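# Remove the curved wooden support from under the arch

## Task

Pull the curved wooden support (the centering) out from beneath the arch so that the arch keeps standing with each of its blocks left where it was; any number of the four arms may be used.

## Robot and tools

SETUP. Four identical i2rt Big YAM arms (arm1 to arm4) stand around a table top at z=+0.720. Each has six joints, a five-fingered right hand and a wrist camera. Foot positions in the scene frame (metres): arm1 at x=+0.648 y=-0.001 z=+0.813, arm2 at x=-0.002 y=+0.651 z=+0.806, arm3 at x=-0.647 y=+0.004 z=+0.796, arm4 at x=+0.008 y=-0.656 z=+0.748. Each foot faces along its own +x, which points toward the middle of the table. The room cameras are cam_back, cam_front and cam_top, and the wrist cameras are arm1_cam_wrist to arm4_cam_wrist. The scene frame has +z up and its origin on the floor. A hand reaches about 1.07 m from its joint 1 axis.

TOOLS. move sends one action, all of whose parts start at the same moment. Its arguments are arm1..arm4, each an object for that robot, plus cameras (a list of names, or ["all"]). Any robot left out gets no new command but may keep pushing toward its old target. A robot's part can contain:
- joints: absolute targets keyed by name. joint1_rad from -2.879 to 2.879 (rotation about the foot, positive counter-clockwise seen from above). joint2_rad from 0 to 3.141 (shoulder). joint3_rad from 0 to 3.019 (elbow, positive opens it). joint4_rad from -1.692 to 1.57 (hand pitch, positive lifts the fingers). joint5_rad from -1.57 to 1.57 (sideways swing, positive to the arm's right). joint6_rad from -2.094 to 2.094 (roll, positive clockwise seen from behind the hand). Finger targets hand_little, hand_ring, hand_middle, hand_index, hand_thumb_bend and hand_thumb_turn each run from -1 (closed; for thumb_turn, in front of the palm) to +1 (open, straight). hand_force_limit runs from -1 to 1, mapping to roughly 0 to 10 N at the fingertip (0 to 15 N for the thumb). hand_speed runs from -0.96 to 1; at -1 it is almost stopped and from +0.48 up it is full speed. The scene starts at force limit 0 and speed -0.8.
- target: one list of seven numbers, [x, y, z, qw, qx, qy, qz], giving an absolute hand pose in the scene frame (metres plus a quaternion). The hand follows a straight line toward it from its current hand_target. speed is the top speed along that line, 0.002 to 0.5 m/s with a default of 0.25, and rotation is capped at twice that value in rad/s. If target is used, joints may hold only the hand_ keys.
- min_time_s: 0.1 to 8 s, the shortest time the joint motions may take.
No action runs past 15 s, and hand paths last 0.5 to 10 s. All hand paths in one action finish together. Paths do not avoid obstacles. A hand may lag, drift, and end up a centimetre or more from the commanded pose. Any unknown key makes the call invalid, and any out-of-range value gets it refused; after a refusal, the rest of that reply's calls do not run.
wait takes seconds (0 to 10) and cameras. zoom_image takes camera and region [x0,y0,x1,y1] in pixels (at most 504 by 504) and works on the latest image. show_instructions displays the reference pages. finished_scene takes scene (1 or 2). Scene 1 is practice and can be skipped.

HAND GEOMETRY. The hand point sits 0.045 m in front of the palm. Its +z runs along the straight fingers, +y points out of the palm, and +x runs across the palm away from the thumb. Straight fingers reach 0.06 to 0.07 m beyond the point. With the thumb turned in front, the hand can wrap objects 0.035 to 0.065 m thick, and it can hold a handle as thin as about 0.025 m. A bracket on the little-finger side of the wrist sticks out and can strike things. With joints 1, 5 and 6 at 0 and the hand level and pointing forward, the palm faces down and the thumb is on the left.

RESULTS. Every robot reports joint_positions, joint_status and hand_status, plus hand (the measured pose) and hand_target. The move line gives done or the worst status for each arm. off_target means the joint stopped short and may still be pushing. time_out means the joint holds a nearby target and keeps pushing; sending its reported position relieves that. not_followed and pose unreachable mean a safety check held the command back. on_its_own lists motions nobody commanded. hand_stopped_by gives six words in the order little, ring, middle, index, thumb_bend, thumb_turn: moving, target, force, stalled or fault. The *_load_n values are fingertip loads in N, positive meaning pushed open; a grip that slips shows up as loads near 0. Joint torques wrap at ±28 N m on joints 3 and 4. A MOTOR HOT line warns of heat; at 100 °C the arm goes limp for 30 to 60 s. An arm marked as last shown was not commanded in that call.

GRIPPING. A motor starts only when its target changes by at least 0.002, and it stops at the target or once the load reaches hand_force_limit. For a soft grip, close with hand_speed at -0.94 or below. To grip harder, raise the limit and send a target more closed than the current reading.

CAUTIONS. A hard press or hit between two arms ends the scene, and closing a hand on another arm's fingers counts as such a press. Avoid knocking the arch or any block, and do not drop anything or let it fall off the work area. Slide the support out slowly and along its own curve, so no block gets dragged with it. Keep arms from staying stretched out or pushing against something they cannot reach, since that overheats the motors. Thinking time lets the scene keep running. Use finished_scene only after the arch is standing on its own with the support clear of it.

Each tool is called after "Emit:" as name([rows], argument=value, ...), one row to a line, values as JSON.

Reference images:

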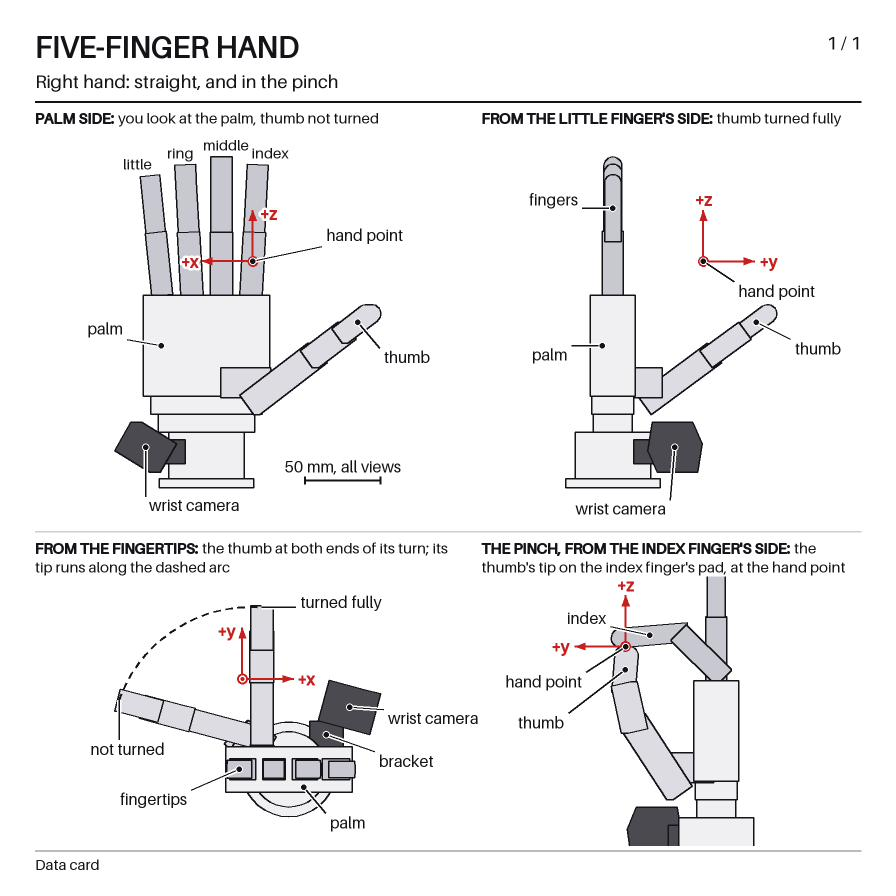

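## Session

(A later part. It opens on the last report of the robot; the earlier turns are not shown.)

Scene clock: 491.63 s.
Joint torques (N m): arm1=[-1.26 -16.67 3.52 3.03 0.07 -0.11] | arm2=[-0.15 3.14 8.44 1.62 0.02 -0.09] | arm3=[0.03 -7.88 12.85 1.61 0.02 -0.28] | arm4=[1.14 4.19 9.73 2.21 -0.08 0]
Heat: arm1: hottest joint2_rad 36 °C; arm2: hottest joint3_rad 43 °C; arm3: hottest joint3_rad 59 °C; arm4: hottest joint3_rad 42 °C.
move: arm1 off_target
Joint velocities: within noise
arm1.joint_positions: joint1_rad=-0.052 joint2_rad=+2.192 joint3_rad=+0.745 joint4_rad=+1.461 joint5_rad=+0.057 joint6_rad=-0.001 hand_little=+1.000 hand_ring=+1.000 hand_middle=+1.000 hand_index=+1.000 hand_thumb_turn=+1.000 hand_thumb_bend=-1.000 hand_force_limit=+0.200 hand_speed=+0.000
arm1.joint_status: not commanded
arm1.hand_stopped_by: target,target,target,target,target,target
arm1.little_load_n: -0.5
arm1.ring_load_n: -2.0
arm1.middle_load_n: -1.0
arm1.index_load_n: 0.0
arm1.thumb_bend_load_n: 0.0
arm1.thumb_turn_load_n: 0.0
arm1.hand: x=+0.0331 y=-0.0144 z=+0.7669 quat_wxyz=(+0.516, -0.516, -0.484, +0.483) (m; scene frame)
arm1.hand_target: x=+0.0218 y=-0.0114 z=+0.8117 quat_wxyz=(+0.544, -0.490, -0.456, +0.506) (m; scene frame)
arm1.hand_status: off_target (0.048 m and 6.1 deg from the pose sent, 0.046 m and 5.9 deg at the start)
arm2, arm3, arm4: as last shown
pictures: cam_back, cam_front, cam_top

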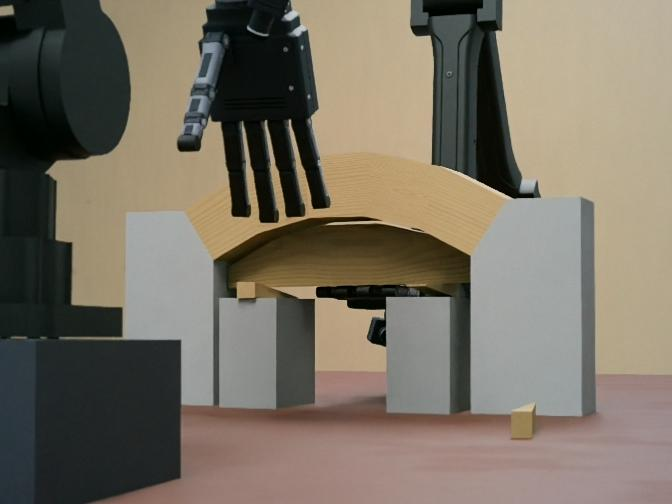

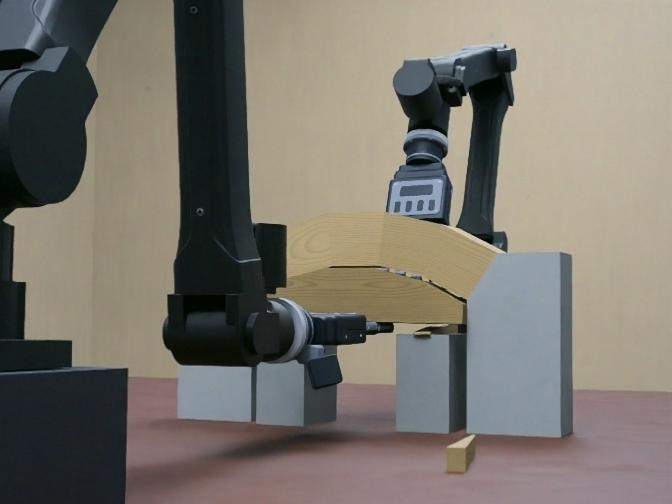

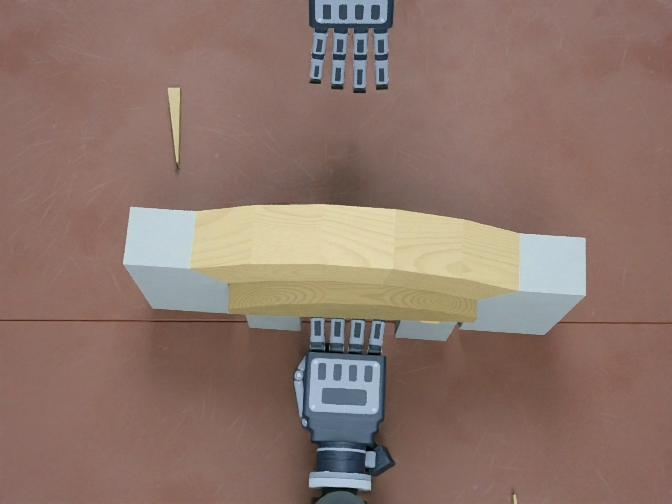

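Emit:
move(arm1={"target": [0.041, -0.0128, 0.8150, 0.5444, -0.4902, -0.4555, 0.5059], "speed": 0.03}, cameras=["cam_front", "cam_back", "cam_top"])

Emit:
zoom_image(camera="cam_back", region=[210, 200, 490, 330])

Emit:
zoom_image(camera="cam_front", region=[290, 240, 490, 350])

Scene clock: 502.50 s.
Joint torques (N m): arm1=[-1.08 -16.15 3.29 3.08 0 -0.12] | arm2=[-0.26 3.02 8.44 1.66 0.02 -0.08] | arm3=[0.09 -7.94 12.85 1.61 0.03 -0.28] | arm4=[0.56 3.9 9.63 1.92 -0.07 0.04]
Heat: arm1: hottest joint2_rad 36 °C; arm2: hottest joint3_rad 43 °C; arm3: hottest joint3_rad 59 °C; arm4: hottest joint3_rad 42 °C.
move: arm1 off_target
Joint velocities: within noise
arm1.joint_positions: joint1_rad=-0.052 joint2_rad=+2.176 joint3_rad=+0.685 joint4_rad=+1.501 joint5_rad=+0.062 joint6_rad=-0.001 hand_little=+1.000 hand_ring=+1.000 hand_middle=+1.000 hand_index=+1.000 hand_thumb_turn=+1.000 hand_thumb_bend=-1.000 hand_force_limit=+0.200 hand_speed=+0.000
arm1.joint_status: not commanded
arm1.hand_stopped_by: target,target,target,target,target,target
arm1.little_load_n: 0.0
arm1.ring_load_n: -3.0
arm1.middle_load_n: -1.0
arm1.index_load_n: 0.0
arm1.thumb_bend_load_n: 0.0
arm1.thumb_turn_load_n: 0.0
arm1.hand: x=+0.0543 y=-0.0137 z=+0.7687 quat_wxyz=(+0.516, -0.518, -0.483, +0.481) (m; scene frame)
arm1.hand_target: x=+0.0419 y=-0.0128 z=+0.8138 quat_wxyz=(+0.544, -0.490, -0.455, +0.506) (m; scene frame)
arm1.hand_status: off_target (0.048 m and 6.3 deg from the pose sent, 0.049 m and 6.0 deg at the start)
arm2, arm3, arm4: as last shown
arm4.index_load_n: 0.5
pictures: cam_back, cam_front, cam_top

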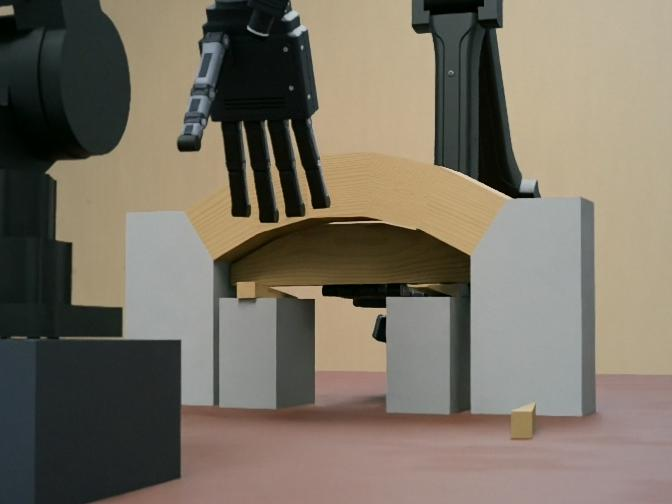

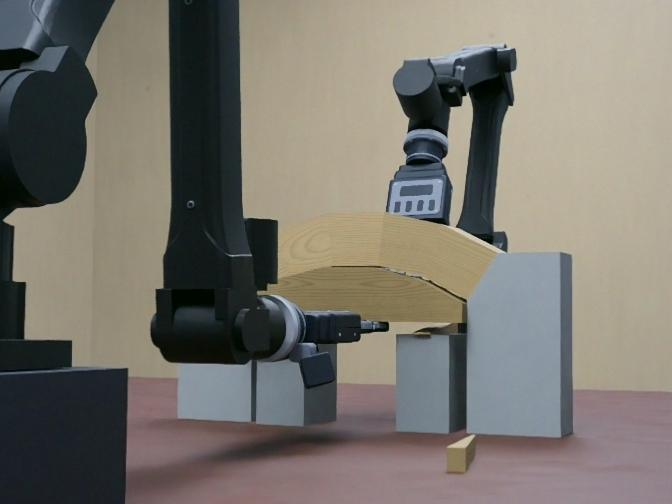

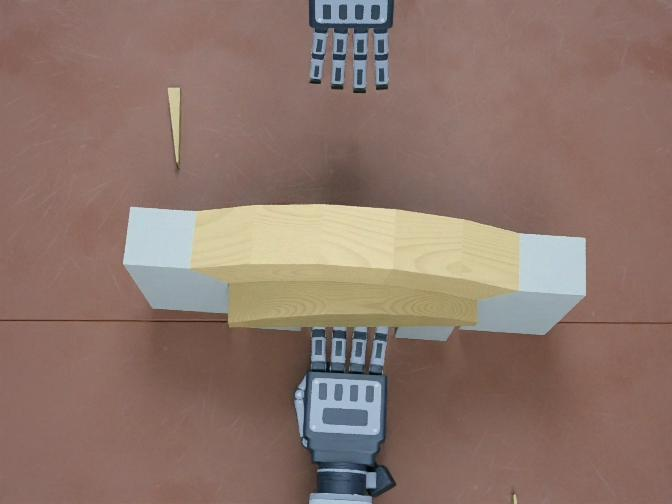

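Scaled by 1.800.

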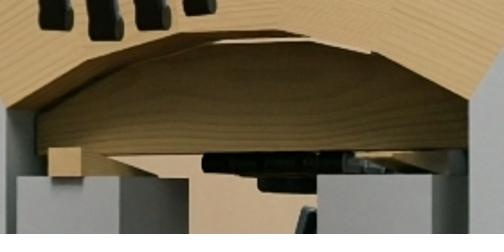

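Scaled by 2.520.

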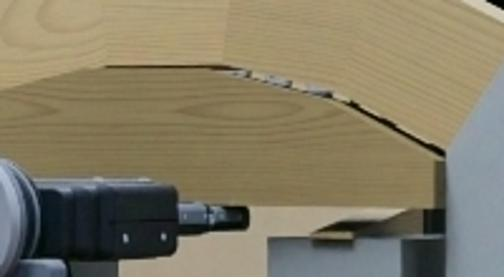

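Emit:
move(arm1={"target": [0.061, -0.0143, 0.8165, 0.5444, -0.4902, -0.4555, 0.5059], "speed": 0.03}, cameras=["cam_front", "cam_back", "cam_top"])

Emit:
zoom_image(camera="cam_back", region=[210, 200, 490, 330])

Emit:
zoom_image(camera="cam_front", region=[240, 240, 490, 370])

Scene clock: 510.03 s.
Joint torques (N m): arm1=[-0.79 -15.74 3.1 3.1 0.07 -0.11] | arm2=[-0.26 3.02 8.42 1.66 0.03 -0.08] | arm3=[0.03 -7.88 12.85 1.59 0.03 -0.27] | arm4=[0.56 3.84 9.54 1.96 -0.09 0.02]
Heat: arm1: hottest joint2_rad 37 °C; arm2: hottest joint3_rad 43 °C; arm3: hottest joint3_rad 59 °C; arm4: hottest joint3_rad 42 °C.
move: arm1 off_target
Joint velocities: within noise
arm1.joint_positions: joint1_rad=-0.052 joint2_rad=+2.143 joint3_rad=+0.626 joint4_rad=+1.504 joint5_rad=+0.063 joint6_rad=-0.001 hand_little=+1.000 hand_ring=+1.000 hand_middle=+1.000 hand_index=+1.000 hand_thumb_turn=+1.000 hand_thumb_bend=-1.000 hand_force_limit=+0.200 hand_speed=+0.000
arm1.joint_status: not commanded
arm1.hand_stopped_by: target,target,target,target,target,target
arm1.little_load_n: 0.0
arm1.ring_load_n: -2.0
arm1.middle_load_n: -1.0
arm1.index_load_n: -0.5
arm1.thumb_bend_load_n: 0.0
arm1.thumb_turn_load_n: -0.5
arm1.hand: x=+0.0747 y=-0.0137 z=+0.7709 quat_wxyz=(+0.511, -0.524, -0.489, +0.474) (m; scene frame)
arm1.hand_target: x=+0.0618 y=-0.0143 z=+0.8155 quat_wxyz=(+0.539, -0.496, -0.461, +0.501) (m; scene frame)
arm1.hand_status: off_target (0.048 m and 7.6 deg from the pose sent, 0.048 m and 6.3 deg at the start; a joint's target at an end of its range on 35 of 35 steps)
arm2, arm3, arm4: as last shown
arm4.middle_load_n: 0.5
arm4.index_load_n: 0.0
pictures: cam_back, cam_front, cam_top

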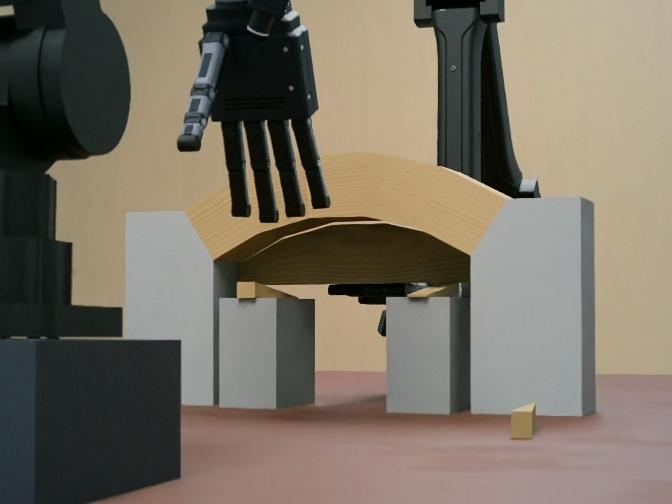

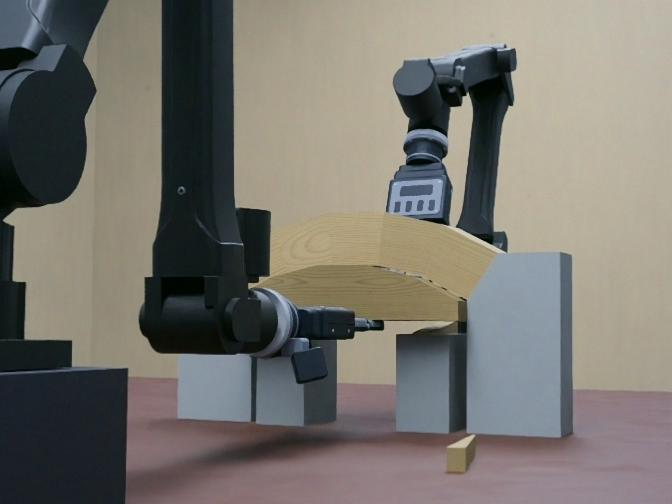

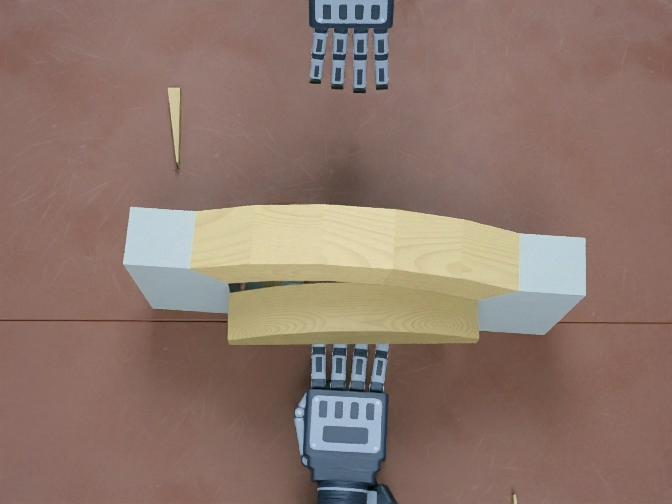

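Scaled by 1.800.

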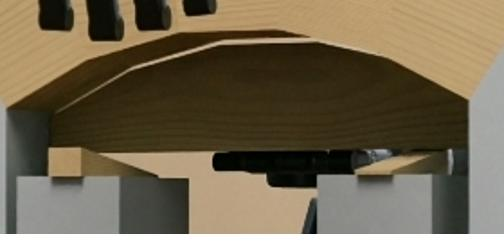

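Scaled by 2.016.

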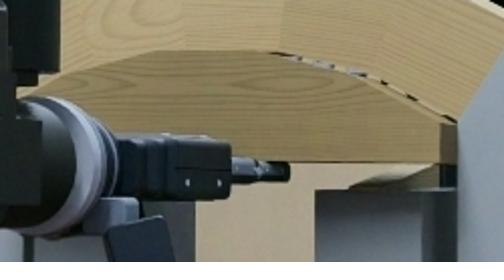

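Emit:
move(arm1={"target": [0.090, -0.0165, 0.818, 0.5314, -0.5043, -0.4686, 0.4938], "speed": 0.04}, cameras=["cam_front", "cam_back", "cam_top"])

Emit:
zoom_image(camera="cam_top", region=[200, 220, 500, 400])

Emit:
zoom_image(camera="cam_front", region=[200, 220, 490, 370])

Scene clock: 518.10 s.
Joint torques (N m): arm1=[-0.56 -14.62 2.85 3.08 -0.04 -0.08] | arm2=[-0.21 3.08 8.4 1.66 0.02 -0.08] | arm3=[0.09 -7.88 12.85 1.61 0.03 -0.27] | arm4=[0.44 3.19 9.81 1.98 -0.03 0.02]
Heat: arm1: hottest joint2_rad 36 °C; arm2: hottest joint3_rad 43 °C; arm3: hottest joint3_rad 59 °C; arm4: hottest joint3_rad 42 °C.
move: arm1 off_target
Joint velocities: within noise
arm1.joint_positions: joint1_rad=-0.050 joint2_rad=+2.094 joint3_rad=+0.542 joint4_rad=+1.504 joint5_rad=+0.071 joint6_rad=-0.001 hand_little=+1.000 hand_ring=+1.000 hand_middle=+1.000 hand_index=+1.000 hand_thumb_turn=+1.000 hand_thumb_bend=-1.000 hand_force_limit=+0.200 hand_speed=+0.000
arm1.joint_status: not commanded
arm1.hand_stopped_by: target,target,target,target,target,target
arm1.little_load_n: 0.0
arm1.ring_load_n: -2.0
arm1.middle_load_n: -1.5
arm1.index_load_n: -0.5
arm1.thumb_bend_load_n: 0.0
arm1.thumb_turn_load_n: 0.0
arm1.hand: x=+0.1045 y=-0.0131 z=+0.7742 quat_wxyz=(+0.504, -0.534, -0.496, +0.464) (m; scene frame)
arm1.hand_target: x=+0.0910 y=-0.0165 z=+0.8169 quat_wxyz=(+0.530, -0.506, -0.470, +0.493) (m; scene frame)
arm1.hand_status: off_target (0.046 m and 6.6 deg from the pose sent, 0.050 m and 4.6 deg at the start; a joint's target at an end of its range on 39 of 39 steps)
arm2, arm3, arm4: as last shown
arm3.thumb_bend_load_n: -0.5
arm4.middle_load_n: 0.0
pictures: cam_back, cam_front, cam_top

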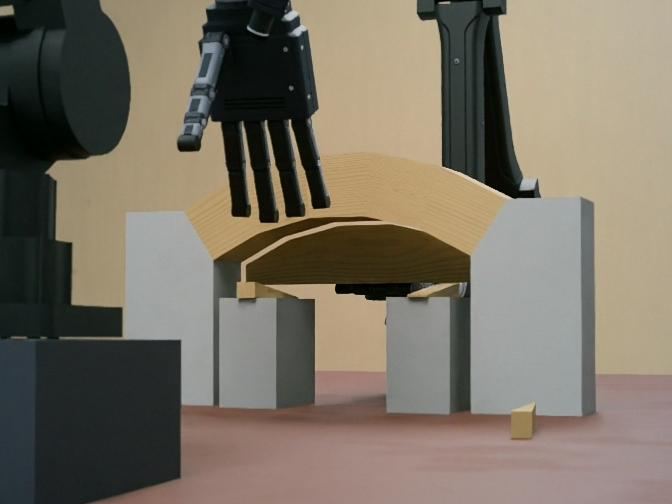

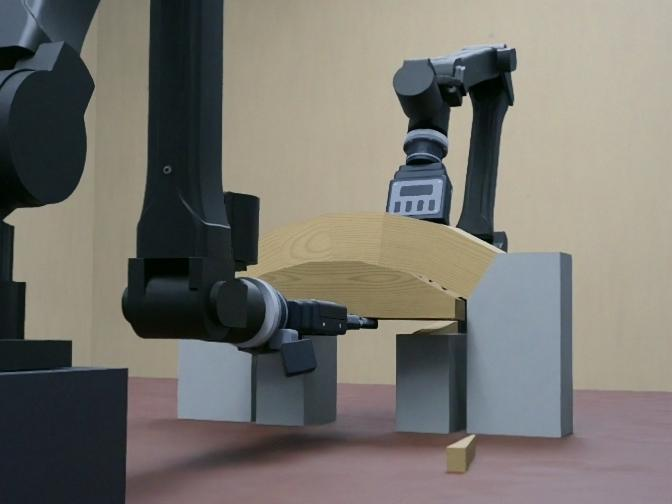

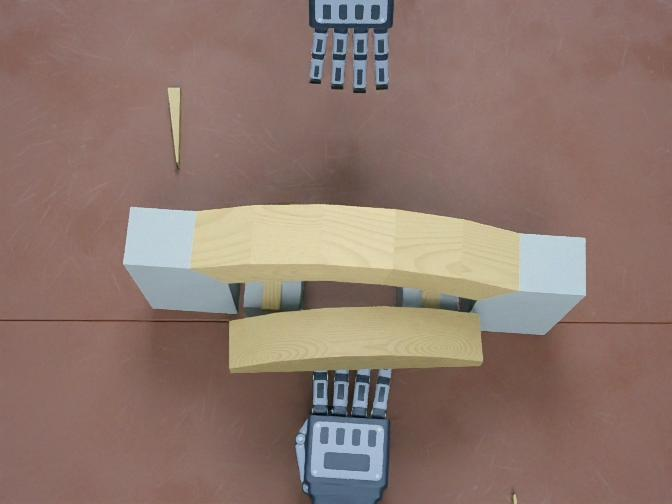

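Scaled by 1.680.

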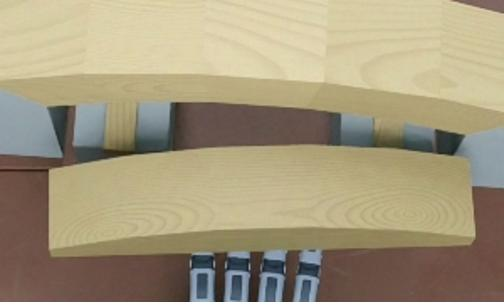

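Scaled by 1.738.

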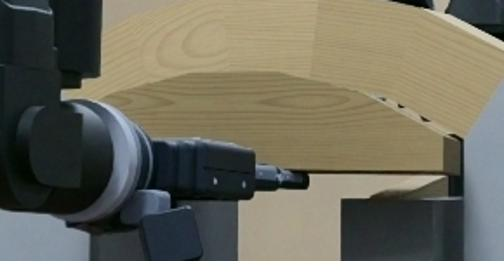

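Emit:
move(arm1={"target": [0.113, -0.0175, 0.812, 0.5180, -0.5180, -0.4813, 0.4813], "speed": 0.04}, cameras=["cam_front", "cam_top"])

Scene clock: 546.97 s.
Joint torques (N m): arm1=[-0.56 -13.92 2.54 2.36 -0.04 -0.04] | arm2=[-0.21 3.08 8.43 1.65 0.03 -0.08] | arm3=[0.03 -7.88 12.83 1.61 0.03 -0.28] | arm4=[0.32 2.96 9.55 2.21 0 0.06]
Heat: arm1: hottest joint2_rad 36 °C; arm2: hottest joint3_rad 43 °C; arm3: hottest joint3_rad 60 °C; arm4: hottest joint3_rad 42 °C.
move: arm1 off_target
Joint velocities: within noise
arm1.joint_positions: joint1_rad=-0.048 joint2_rad=+2.060 joint3_rad=+0.483 joint4_rad=+1.504 joint5_rad=+0.074 joint6_rad=-0.001 hand_little=+1.000 hand_ring=+1.000 hand_middle=+1.000 hand_index=+1.000 hand_thumb_turn=+1.000 hand_thumb_bend=-1.000 hand_force_limit=+0.200 hand_speed=+0.000
arm1.joint_status: not commanded
arm1.hand_stopped_by: target,target,target,target,target,target
arm1.little_load_n: 0.0
arm1.ring_load_n: -2.0
arm1.middle_load_n: -2.0
arm1.index_load_n: -1.0
arm1.thumb_bend_load_n: 0.0
arm1.thumb_turn_load_n: 0.0
arm1.hand: x=+0.1259 y=-0.0140 z=+0.7761 quat_wxyz=(+0.498, -0.540, -0.502, +0.457) (m; scene frame)
arm1.hand_target: x=+0.1137 y=-0.0175 z=+0.8112 quat_wxyz=(+0.518, -0.518, -0.481, +0.481) (m; scene frame)
arm1.hand_status: off_target (0.038 m and 5.0 deg from the pose sent, 0.039 m and 3.6 deg at the start; a joint's target at an end of its range on 3 of 34 steps)
arm2.joint_positions: joint1_rad=-0.584 joint2_rad=+0.583 joint3_rad=+1.360 joint4_rad=-1.578 joint5_rad=+0.119 joint6_rad=-1.069 hand_little=+1.000 hand_ring=+1.000 hand_middle=+1.000 hand_index=+1.000 hand_thumb_turn=+1.000 hand_thumb_bend=+1.000 hand_force_limit=+0.000 hand_speed=-0.800
arm2.joint_status: not commanded
arm2.hand_stopped_by: target,target,target,target,target,target
arm2.little_load_n: 0.0
arm2.ring_load_n: 0.0
arm2.middle_load_n: 0.0
arm2.index_load_n: 0.0
arm2.thumb_bend_load_n: -0.5
arm2.thumb_turn_load_n: 0.0
arm2.hand: x=-0.1430 y=+0.5558 z=+1.2418 quat_wxyz=(+0.314, +0.192, -0.906, +0.211) (m; scene frame)
arm2.hand_target: x=-0.1429 y=+0.5561 z=+1.2503 quat_wxyz=(+0.321, +0.191, -0.901, +0.218) (m; scene frame)
arm2.hand_status: not commanded
arm3: as last shown
arm3.thumb_bend_load_n: 0.0
arm4.joint_positions: joint1_rad=-0.137 joint2_rad=+0.586 joint3_rad=+1.364 joint4_rad=-1.422 joint5_rad=+0.103 joint6_rad=-1.583 hand_little=+1.000 hand_ring=+1.000 hand_middle=+1.000 hand_index=+1.000 hand_thumb_turn=+1.000 hand_thumb_bend=+1.000 hand_force_limit=+0.000 hand_speed=-0.800
arm4.joint_status: not commanded
arm4.hand_stopped_by: target,target,target,target,target,target
arm4.little_load_n: 0.0
arm4.ring_load_n: 0.0
arm4.middle_load_n: 0.0
arm4.index_load_n: 0.0
arm4.thumb_bend_load_n: 0.0
arm4.thumb_turn_load_n: 0.0
arm4.hand: x=+0.1090 y=-0.4523 z=+1.2292 quat_wxyz=(-0.260, +0.675, +0.589, +0.359) (m; scene frame)
arm4.hand_target: x=+0.1089 y=-0.4530 z=+1.2422 quat_wxyz=(-0.270, +0.671, +0.584, +0.369) (m; scene frame)
arm4.hand_status: not commanded
pictures: cam_front, cam_top

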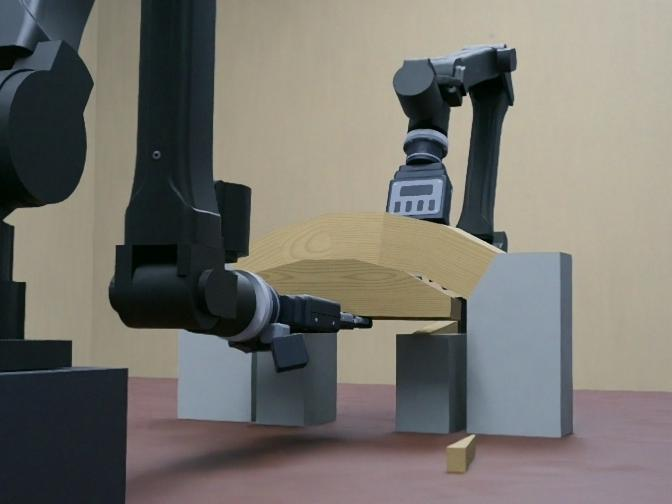

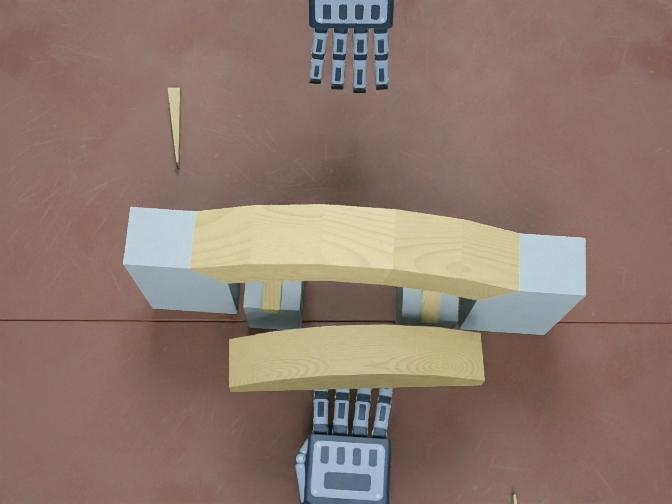

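Emit:
move(arm1={"target": [0.130, -0.0175, 0.780, 0.4709, -0.5612, -0.5215, 0.4375], "speed": 0.05}, cameras=["cam_front", "cam_top"])

Scene clock: 646.03 s.
Joint torques (N m): arm1=[-0.79 -13.63 3.04 1.7 -0.22 0.03] | arm2=[-0.15 3.08 8.43 1.65 0.02 -0.09] | arm3=[0.09 -7.88 12.85 1.61 0.03 -0.28] | arm4=[0.15 4.84 9.65 1.87 -0.02 0.03]
Heat: arm1: hottest joint2_rad 36 °C; arm2: hottest joint3_rad 43 °C; arm3: hottest joint3_rad 61 °C; arm4: hottest joint3_rad 42 °C.
move: arm1 off_target
Joint velocities: within noise
arm1.joint_positions: joint1_rad=-0.048 joint2_rad=+1.999 joint3_rad=+0.466 joint4_rad=+1.303 joint5_rad=+0.074 joint6_rad=+0.005 hand_little=+1.000 hand_ring=+1.000 hand_middle=+1.000 hand_index=+1.000 hand_thumb_turn=+1.000 hand_thumb_bend=-1.000 hand_force_limit=+0.200 hand_speed=+0.000
arm1.joint_status: not commanded
arm1.hand_stopped_by: target,target,target,target,target,target
arm1.little_load_n: -0.5
arm1.ring_load_n: -2.5
arm1.middle_load_n: -2.5
arm1.index_load_n: -1.0
arm1.thumb_bend_load_n: 0.0
arm1.thumb_turn_load_n: 0.0
arm1.hand: x=+0.1440 y=-0.0145 z=+0.7502 quat_wxyz=(+0.455, -0.576, -0.538, +0.415) (m; scene frame)
arm1.hand_target: x=+0.1305 y=-0.0175 z=+0.7795 quat_wxyz=(+0.471, -0.561, -0.521, +0.438) (m; scene frame)
arm1.hand_status: off_target (0.033 m and 4.0 deg from the pose sent, 0.007 m and 5.0 deg at the start)
arm2, arm4: as last shown
arm2.thumb_bend_load_n: 0.0
arm2.thumb_turn_load_n: -0.5
arm3.joint_positions: joint1_rad=-0.015 joint2_rad=+1.113 joint3_rad=+0.852 joint4_rad=-0.814 joint5_rad=+0.001 joint6_rad=+0.015 hand_little=+1.000 hand_ring=+1.000 hand_middle=+1.000 hand_index=+1.000 hand_thumb_turn=-1.000 hand_thumb_bend=+1.000 hand_force_limit=+0.200 hand_speed=+0.000
arm3.joint_status: not commanded
arm3.hand_stopped_by: target,target,target,target,target,target
arm3.little_load_n: 0.0
arm3.ring_load_n: 0.0
arm3.middle_load_n: 0.0
arm3.index_load_n: 0.0
arm3.thumb_bend_load_n: 0.0
arm3.thumb_turn_load_n: 0.0
arm3.hand: x=-0.2854 y=+0.0374 z=+0.9280 quat_wxyz=(-0.169, +0.684, -0.690, +0.168) (m; scene frame)
arm3.hand_target: x=-0.2659 y=+0.0427 z=+0.9553 quat_wxyz=(-0.196, +0.687, -0.672, +0.192) (m; scene frame)
arm3.hand_status: not commanded
pictures: cam_front, cam_top

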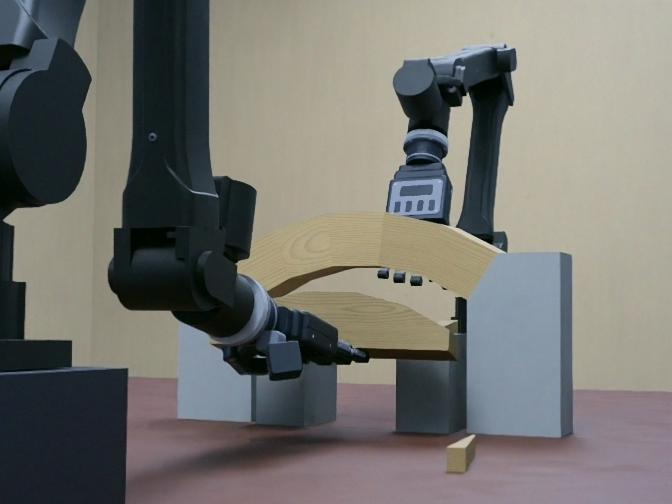

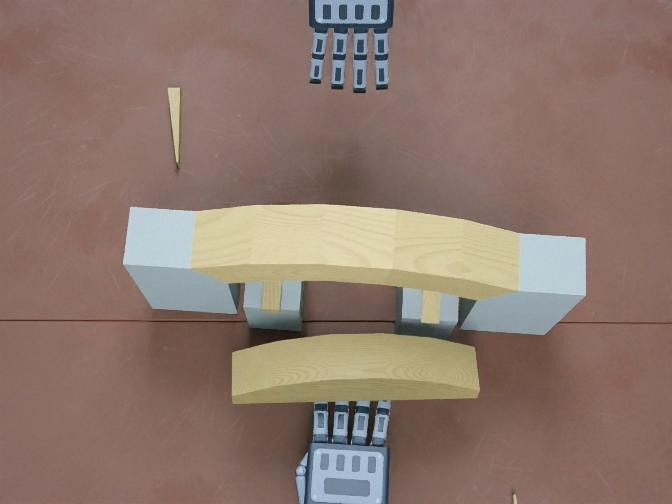

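Emit:
move(arm1={"target": [0.131, -0.0175, 0.744, 0.4510, -0.5773, -0.5364, 0.4191], "speed": 0.05}, cameras=["cam_front", "cam_top"])

Emit:
zoom_image(camera="cam_front", region=[180, 270, 500, 480])

Scene clock: 653.30 s.
Joint torques (N m): arm1=[-0.85 -10.87 3.95 1.88 -0.15 0.04] | arm2=[-0.15 3.02 8.44 1.7 0.03 -0.08] | arm3=[0.09 -7.88 12.85 1.59 0.03 -0.27] | arm4=[0.91 3.31 9.72 2.11 -0.03 -0.03]
Heat: arm1: hottest joint2_rad 36 °C; arm2: hottest joint3_rad 43 °C; arm3: hottest joint3_rad 61 °C; arm4: hottest joint3_rad 42 °C.
move: arm1 off_target
Joint velocities: within noise
arm1.joint_positions: joint1_rad=-0.048 joint2_rad=+2.040 joint3_rad=+0.486 joint4_rad=+1.273 joint5_rad=+0.070 joint6_rad=+0.010 hand_little=+1.000 hand_ring=+1.000 hand_middle=+1.000 hand_index=+1.000 hand_thumb_turn=+1.000 hand_thumb_bend=-1.000 hand_force_limit=+0.200 hand_speed=+0.000
arm1.joint_status: not commanded
arm1.hand_stopped_by: target,target,target,target,target,target
arm1.little_load_n: -0.5
arm1.ring_load_n: 0.0
arm1.middle_load_n: 0.0
arm1.index_load_n: 0.0
arm1.thumb_bend_load_n: 0.0
arm1.thumb_turn_load_n: 0.0
arm1.hand: x=+0.1461 y=-0.0155 z=+0.7285 quat_wxyz=(+0.439, -0.587, -0.549, +0.402) (m; scene frame)
arm1.hand_target: x=+0.1316 y=-0.0175 z=+0.7440 quat_wxyz=(+0.451, -0.577, -0.537, +0.419) (m; scene frame)
arm1.hand_status: off_target (0.022 m and 3.0 deg from the pose sent, 0.015 m and 0.8 deg at the start)
arm2, arm3, arm4: as last shown
pictures: cam_front, cam_top

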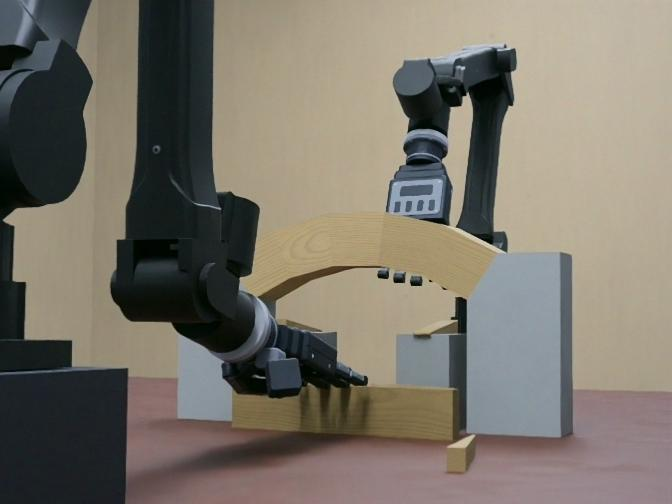

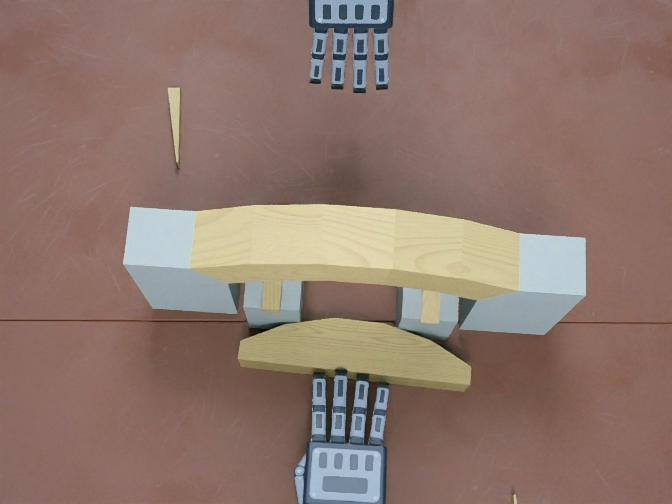

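Scaled by 1.575.

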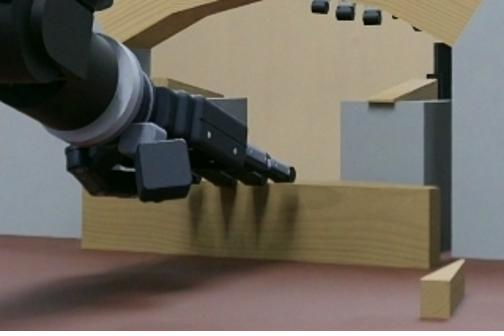

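Emit:
move(arm1={"target": [0.140, -0.027, 0.850, 0.4510, -0.5773, -0.5364, 0.4191], "speed": 0.12}, cameras=["cam_front", "cam_top", "arm1_cam_wrist"])

Emit:
zoom_image(camera="cam_top", region=[200, 250, 500, 450])

Scene clock: 716.67 s.
Joint torques (N m): arm1=[-0.44 -8.88 6 0.79 -0.02 0.04] | arm2=[-0.21 3.14 8.46 1.65 0.03 -0.09] | arm3=[0.09 -7.88 12.85 1.61 0.03 -0.28] | arm4=[0.38 3.37 9.84 2.13 -0.01 0.07]
Heat: arm1: hottest joint2_rad 33 °C; arm2: hottest joint3_rad 43 °C; arm3: hottest joint3_rad 62 °C; arm4: hottest joint3_rad 42 °C.
move: arm1 done
Joint velocities: within noise
arm1.joint_positions: joint1_rad=-0.024 joint2_rad=+1.593 joint3_rad=+0.459 joint4_rad=+0.904 joint5_rad=+0.095 joint6_rad=+0.016 hand_little=+1.000 hand_ring=+1.000 hand_middle=+1.000 hand_index=+1.000 hand_thumb_turn=+1.000 hand_thumb_bend=-1.000 hand_force_limit=+0.200 hand_speed=+0.000
arm1.joint_status: not commanded
arm1.hand_stopped_by: target,target,target,target,target,target
arm1.little_load_n: 0.0
arm1.ring_load_n: 0.0
arm1.middle_load_n: 0.0
arm1.index_load_n: 0.0
arm1.thumb_bend_load_n: 0.0
arm1.thumb_turn_load_n: 0.0
arm1.hand: x=+0.1384 y=-0.0228 z=+0.8467 quat_wxyz=(+0.454, -0.577, -0.537, +0.416) (m; scene frame)
arm1.hand_target: x=+0.1400 y=-0.0270 z=+0.8500 quat_wxyz=(+0.451, -0.577, -0.536, +0.419) (m; scene frame)
arm1.hand_status: done (0.006 m and 0.5 deg from the pose sent, 0.122 m and 2.9 deg at the start)
arm2, arm3, arm4: as last shown
arm2.thumb_turn_load_n: 0.0
pictures: arm1_cam_wrist, cam_front, cam_top
camera_calibration:
arm1_cam_wrist: T_world_to_cam=[[0.247018, 0.286182, -0.925787, 0.757267], [0.508931, -0.851331, -0.127373, 0.0137], [-0.824604, -0.439699, -0.355941, 0.524888], [0, 0, 0, 1]] pos_world=[0.238794, 0.0257404, 0.889642]

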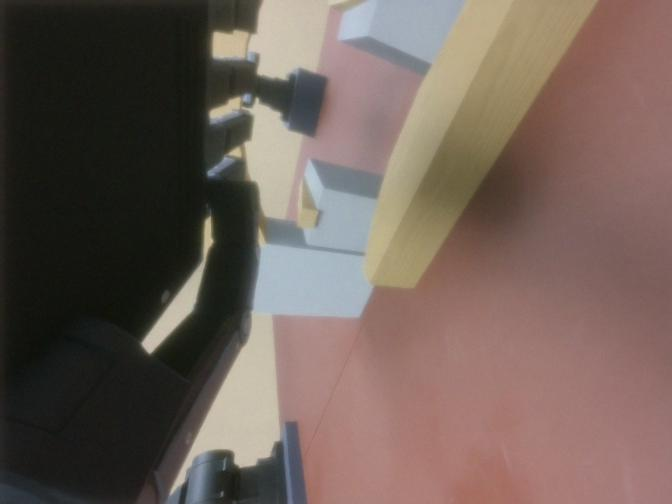

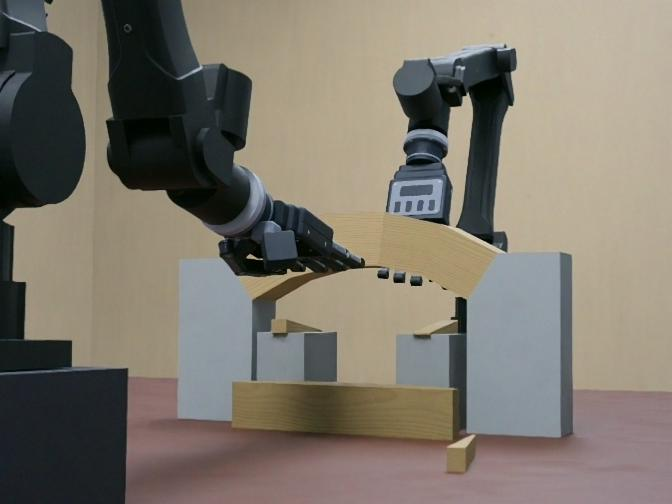

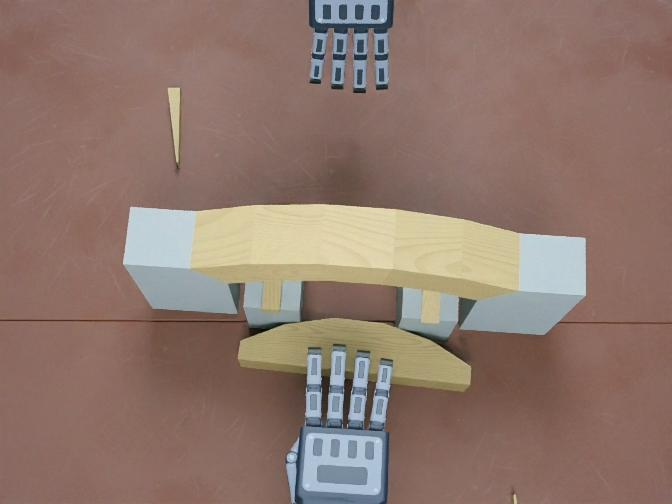

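Scaled by 1.680.

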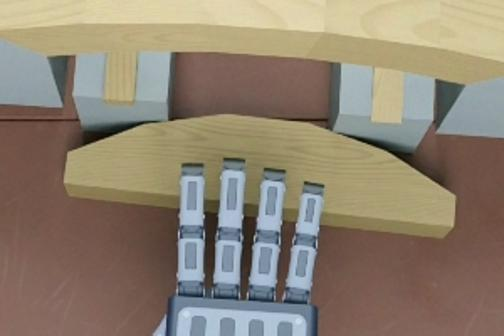

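Emit:
move(arm1={"target": [0.080, -0.026, 0.860, 0.3936, -0.6178, -0.5741, 0.3658], "speed": 0.12, "joints": {"hand_thumb_bend": 1.0}}, cameras=[])

Emit:
move(arm1={"target": [0.065, -0.026, 0.800, 0.3936, -0.6178, -0.5741, 0.3658], "speed": 0.06, "joints": {"hand_little": 0.0, "hand_ring": 0.0, "hand_middle": 0.0, "hand_index": 0.0}}, cameras=["cam_front", "cam_top", "arm1_cam_wrist"])

Scene clock: 815.10 s.
Joint torques (N m): arm1=[-1.38 -8.29 12.81 0.7 -0.22 0.05] | arm2=[-0.21 3.14 8.44 1.65 0.02 -0.08] | arm3=[0.09 -7.88 12.85 1.59 0.03 -0.28] | arm4=[0.56 4.25 9.4 2.32 -0.02 0.06]
Heat: arm1: hottest joint3_rad 34 °C; arm2: hottest joint3_rad 43 °C; arm3: hottest joint3_rad 64 °C; arm4: hottest joint3_rad 42 °C.
move: arm1 off_target
Joint velocities: within noise
arm1.joint_positions: joint1_rad=-0.024 joint2_rad=+1.568 joint3_rad=+0.676 joint4_rad=+0.442 joint5_rad=+0.082 joint6_rad=+0.029 hand_little=+1.000 hand_ring=+1.000 hand_middle=+1.000 hand_index=+1.000 hand_thumb_turn=+1.000 hand_thumb_bend=+1.000 hand_force_limit=+0.200 hand_speed=+0.000
arm1.joint_status: all done
arm1.hand_stopped_by: target,target,target,target,target,target
arm1.little_load_n: 0.0
arm1.ring_load_n: 0.0
arm1.middle_load_n: 0.0
arm1.index_load_n: 0.0
arm1.thumb_bend_load_n: 0.0
arm1.thumb_turn_load_n: 0.0
arm1.hand: x=+0.1016 y=-0.0268 z=+0.8456 quat_wxyz=(+0.387, -0.620, -0.583, +0.356) (m; scene frame)
arm1.hand_target: x=+0.0812 y=-0.0259 z=+0.8606 quat_wxyz=(+0.394, -0.618, -0.574, +0.366) (m; scene frame)
arm1.hand_status: off_target (0.026 m and 1.7 deg from the pose sent, 0.060 m and 11.0 deg at the start)
arm2, arm3, arm4: as last shown
arm2.middle_load_n: -0.5
arm2.thumb_bend_load_n: -0.5
pictures: none
No camera images: "cameras" was empty.

Scene clock: 816.87 s.
Joint torques (N m): arm1=[-1.44 -9.35 11.04 1.88 -0.23 0.04] | arm2=[-0.26 3.08 8.46 1.63 0.03 -0.08] | arm3=[0.03 -7.88 12.85 1.61 0.03 -0.28] | arm4=[2.08 4.31 9.88 2.13 0.03 0.04]
Heat: arm1: hottest joint3_rad 34 °C; arm2: hottest joint3_rad 43 °C; arm3: hottest joint3_rad 64 °C; arm4: hottest joint3_rad 42 °C.
move: arm1 off_target
Joint velocities: within noise
arm1.joint_positions: joint1_rad=-0.024 joint2_rad=+1.753 joint3_rad=+0.692 joint4_rad=+0.582 joint5_rad=+0.082 joint6_rad=+0.029 hand_little=+0.000 hand_ring=+0.000 hand_middle=+0.000 hand_index=+0.000 hand_thumb_turn=+1.000 hand_thumb_bend=+1.000 hand_force_limit=+0.200 hand_speed=+0.000
arm1.joint_status: all done
arm1.hand_stopped_by: target,target,target,target,target,target
arm1.little_load_n: 0.0
arm1.ring_load_n: 0.0
arm1.middle_load_n: 0.0
arm1.index_load_n: 0.0
arm1.thumb_bend_load_n: 0.0
arm1.thumb_turn_load_n: 0.0
arm1.hand: x=+0.0922 y=-0.0272 z=+0.7846 quat_wxyz=(+0.379, -0.625, -0.588, +0.347) (m; scene frame)
arm1.hand_target: x=+0.0667 y=-0.0259 z=+0.8010 quat_wxyz=(+0.394, -0.618, -0.574, +0.366) (m; scene frame)
arm1.hand_status: off_target (0.031 m and 3.3 deg from the pose sent, 0.059 m and 1.7 deg at the start)
arm2, arm3, arm4: as last shown
arm2.middle_load_n: 0.0
arm2.thumb_bend_load_n: 0.0
pictures: arm1_cam_wrist, cam_front, cam_top
camera_calibration:
arm1_cam_wrist: T_world_to_cam=[[0.464208, 0.277401, -0.841166, 0.625801], [0.529786, -0.848036, 0.0127017, -0.0861565], [-0.709816, -0.451534, -0.540628, 0.596732], [0, 0, 0, 1]] pos_world=[0.178712, 0.0227825, 0.850107]

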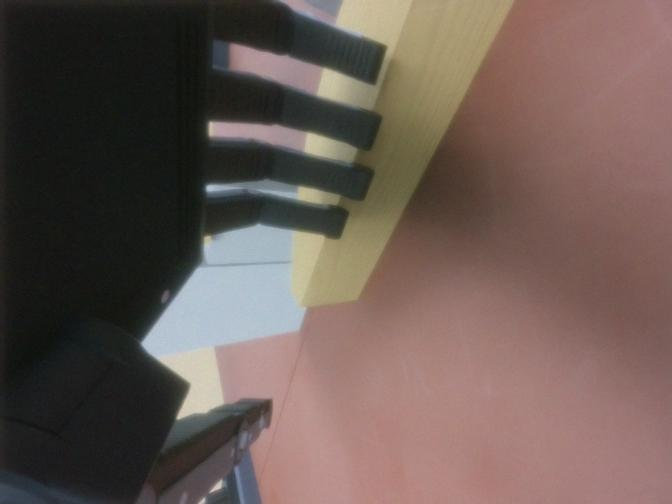

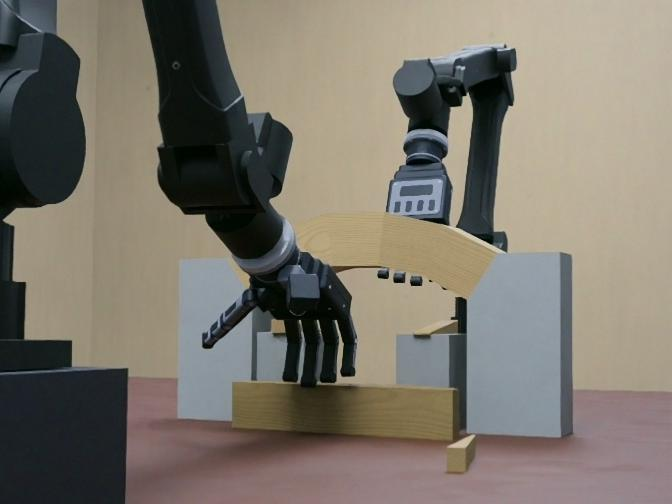

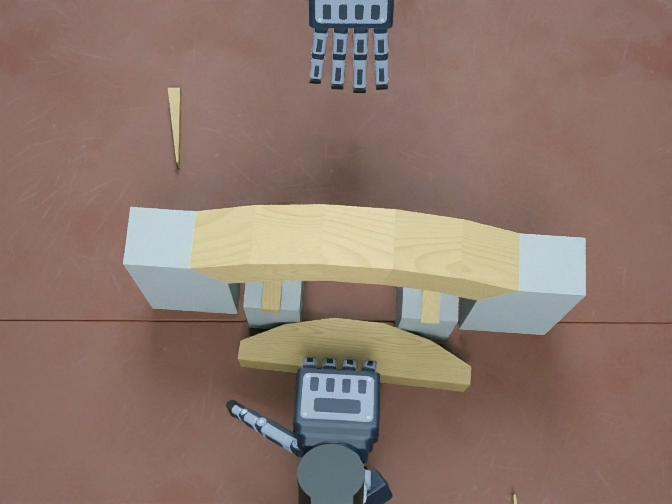

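Emit:
move(arm1={"target": [0.050, -0.026, 0.822, 0.3936, -0.6178, -0.5741, 0.3658], "speed": 0.08}, cameras=[])

Scene clock: 846.37 s.
Joint torques (N m): arm1=[-1.44 -12.45 11.44 0.68 -0.23 0.03] | arm2=[-0.15 3.25 8.43 1.65 0.02 -0.09] | arm3=[0.09 -7.88 12.85 1.61 0.03 -0.28] | arm4=[0.85 3.66 9.73 1.96 -0.03 0.09]
Heat: arm1: hottest joint3_rad 39 °C; arm2: hottest joint3_rad 43 °C; arm3: hottest joint3_rad 64 °C; arm4: hottest joint3_rad 42 °C.
move: arm1 off_target
Joint velocities: within noise
arm1.joint_positions: joint1_rad=-0.024 joint2_rad=+1.753 joint3_rad=+0.744 joint4_rad=+0.534 joint5_rad=+0.082 joint6_rad=+0.029 hand_little=+0.000 hand_ring=+0.000 hand_middle=+0.000 hand_index=+0.000 hand_thumb_turn=+1.000 hand_thumb_bend=+1.000 hand_force_limit=+0.200 hand_speed=+0.000
arm1.joint_status: not commanded
arm1.hand_stopped_by: target,target,target,target,target,target
arm1.little_load_n: 0.0
arm1.ring_load_n: 0.0
arm1.middle_load_n: 0.0
arm1.index_load_n: 0.0
arm1.thumb_bend_load_n: 0.0
arm1.thumb_turn_load_n: 0.0
arm1.hand: x=+0.0748 y=-0.0275 z=+0.7949 quat_wxyz=(+0.379, -0.624, -0.588, +0.348) (m; scene frame)
arm1.hand_target: x=+0.0515 y=-0.0259 z=+0.8227 quat_wxyz=(+0.394, -0.618, -0.574, +0.366) (m; scene frame)
arm1.hand_status: off_target (0.037 m and 3.1 deg from the pose sent, 0.056 m and 3.3 deg at the start)
arm2, arm3, arm4: as last shown
arm2.thumb_bend_load_n: 0.5
pictures: none
No camera images: "cameras" was empty.

Emit:
move(arm1={"target": [-0.005, -0.026, 0.829, 0.3936, -0.6178, -0.5741, 0.3658], "speed": 0.07}, cameras=["cam_front", "cam_top", "arm1_cam_wrist"])

Emit:
zoom_image(camera="cam_front", region=[200, 220, 480, 450])

Scene clock: 852.13 s.
Joint torques (N m): arm1=[-1.55 -11.11 12.9 0.69 -0.23 0.03] | arm2=[-0.15 3.02 8.43 1.65 0.02 -0.08] | arm3=[0.09 -7.94 12.85 1.61 0.03 -0.27] | arm4=[0.67 4.19 9.94 2.02 -0.03 0.03]
Heat: arm1: hottest joint3_rad 40 °C; arm2: hottest joint3_rad 43 °C; arm3: hottest joint3_rad 64 °C; arm4: hottest joint3_rad 42 °C.
move: arm1 off_target
Joint velocities: within noise
arm1.joint_positions: joint1_rad=-0.024 joint2_rad=+1.802 joint3_rad=+0.906 joint4_rad=+0.450 joint5_rad=+0.080 joint6_rad=+0.029 hand_little=+0.000 hand_ring=+0.000 hand_middle=+0.000 hand_index=+0.000 hand_thumb_turn=+1.000 hand_thumb_bend=+1.000 hand_force_limit=+0.200 hand_speed=+0.000
arm1.joint_status: not commanded
arm1.hand_stopped_by: target,target,target,target,target,target
arm1.little_load_n: 0.0
arm1.ring_load_n: 0.0
arm1.middle_load_n: 0.0
arm1.index_load_n: 0.0
arm1.thumb_bend_load_n: 0.0
arm1.thumb_turn_load_n: 0.0
arm1.hand: x=+0.0166 y=-0.0288 z=+0.8184 quat_wxyz=(+0.388, -0.619, -0.582, +0.358) (m; scene frame)
arm1.hand_target: x=-0.0037 y=-0.0259 z=+0.8296 quat_wxyz=(+0.394, -0.618, -0.574, +0.366) (m; scene frame)
arm1.hand_status: off_target (0.024 m and 1.5 deg from the pose sent, 0.087 m and 3.1 deg at the start)
arm2, arm3, arm4: as last shown
arm2.thumb_bend_load_n: 0.0
pictures: arm1_cam_wrist, cam_front, cam_top
camera_calibration:
arm1_cam_wrist: T_world_to_cam=[[0.436325, 0.276957, -0.856105, 0.702491], [0.531048, -0.847335, -0.00346427, -0.0347723], [-0.726367, -0.453121, -0.51679, 0.54138], [0, 0, 0, 1]] pos_world=[0.105192, 0.0212871, 0.881065]

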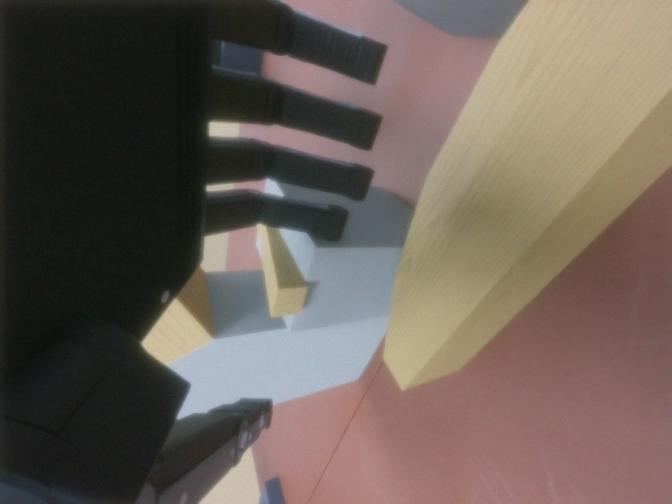

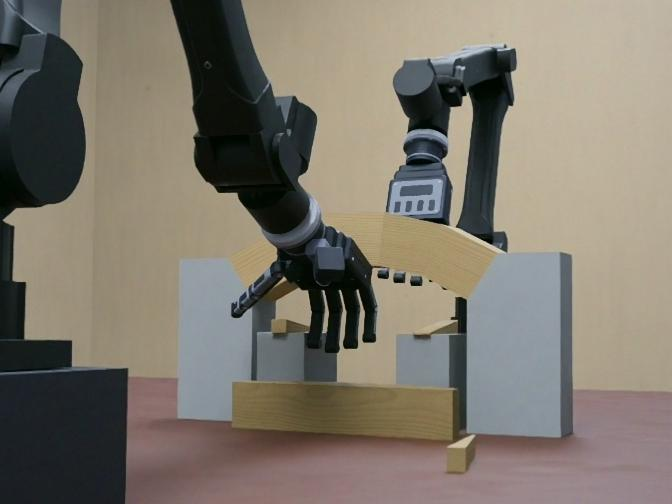

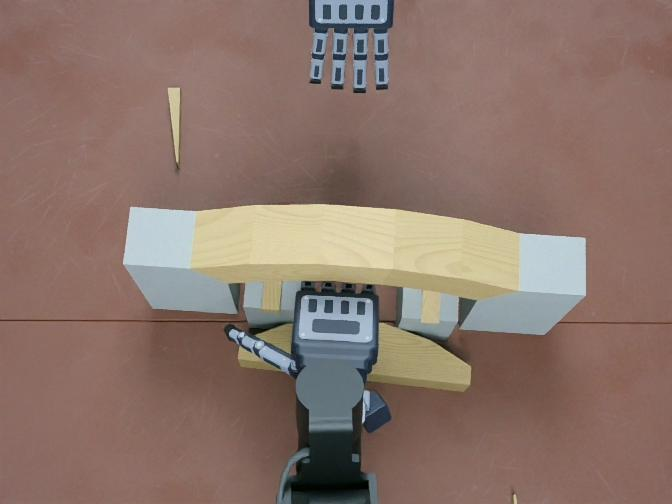

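Scaled by 1.800.

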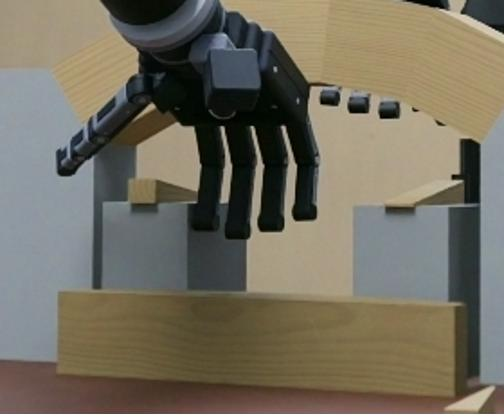

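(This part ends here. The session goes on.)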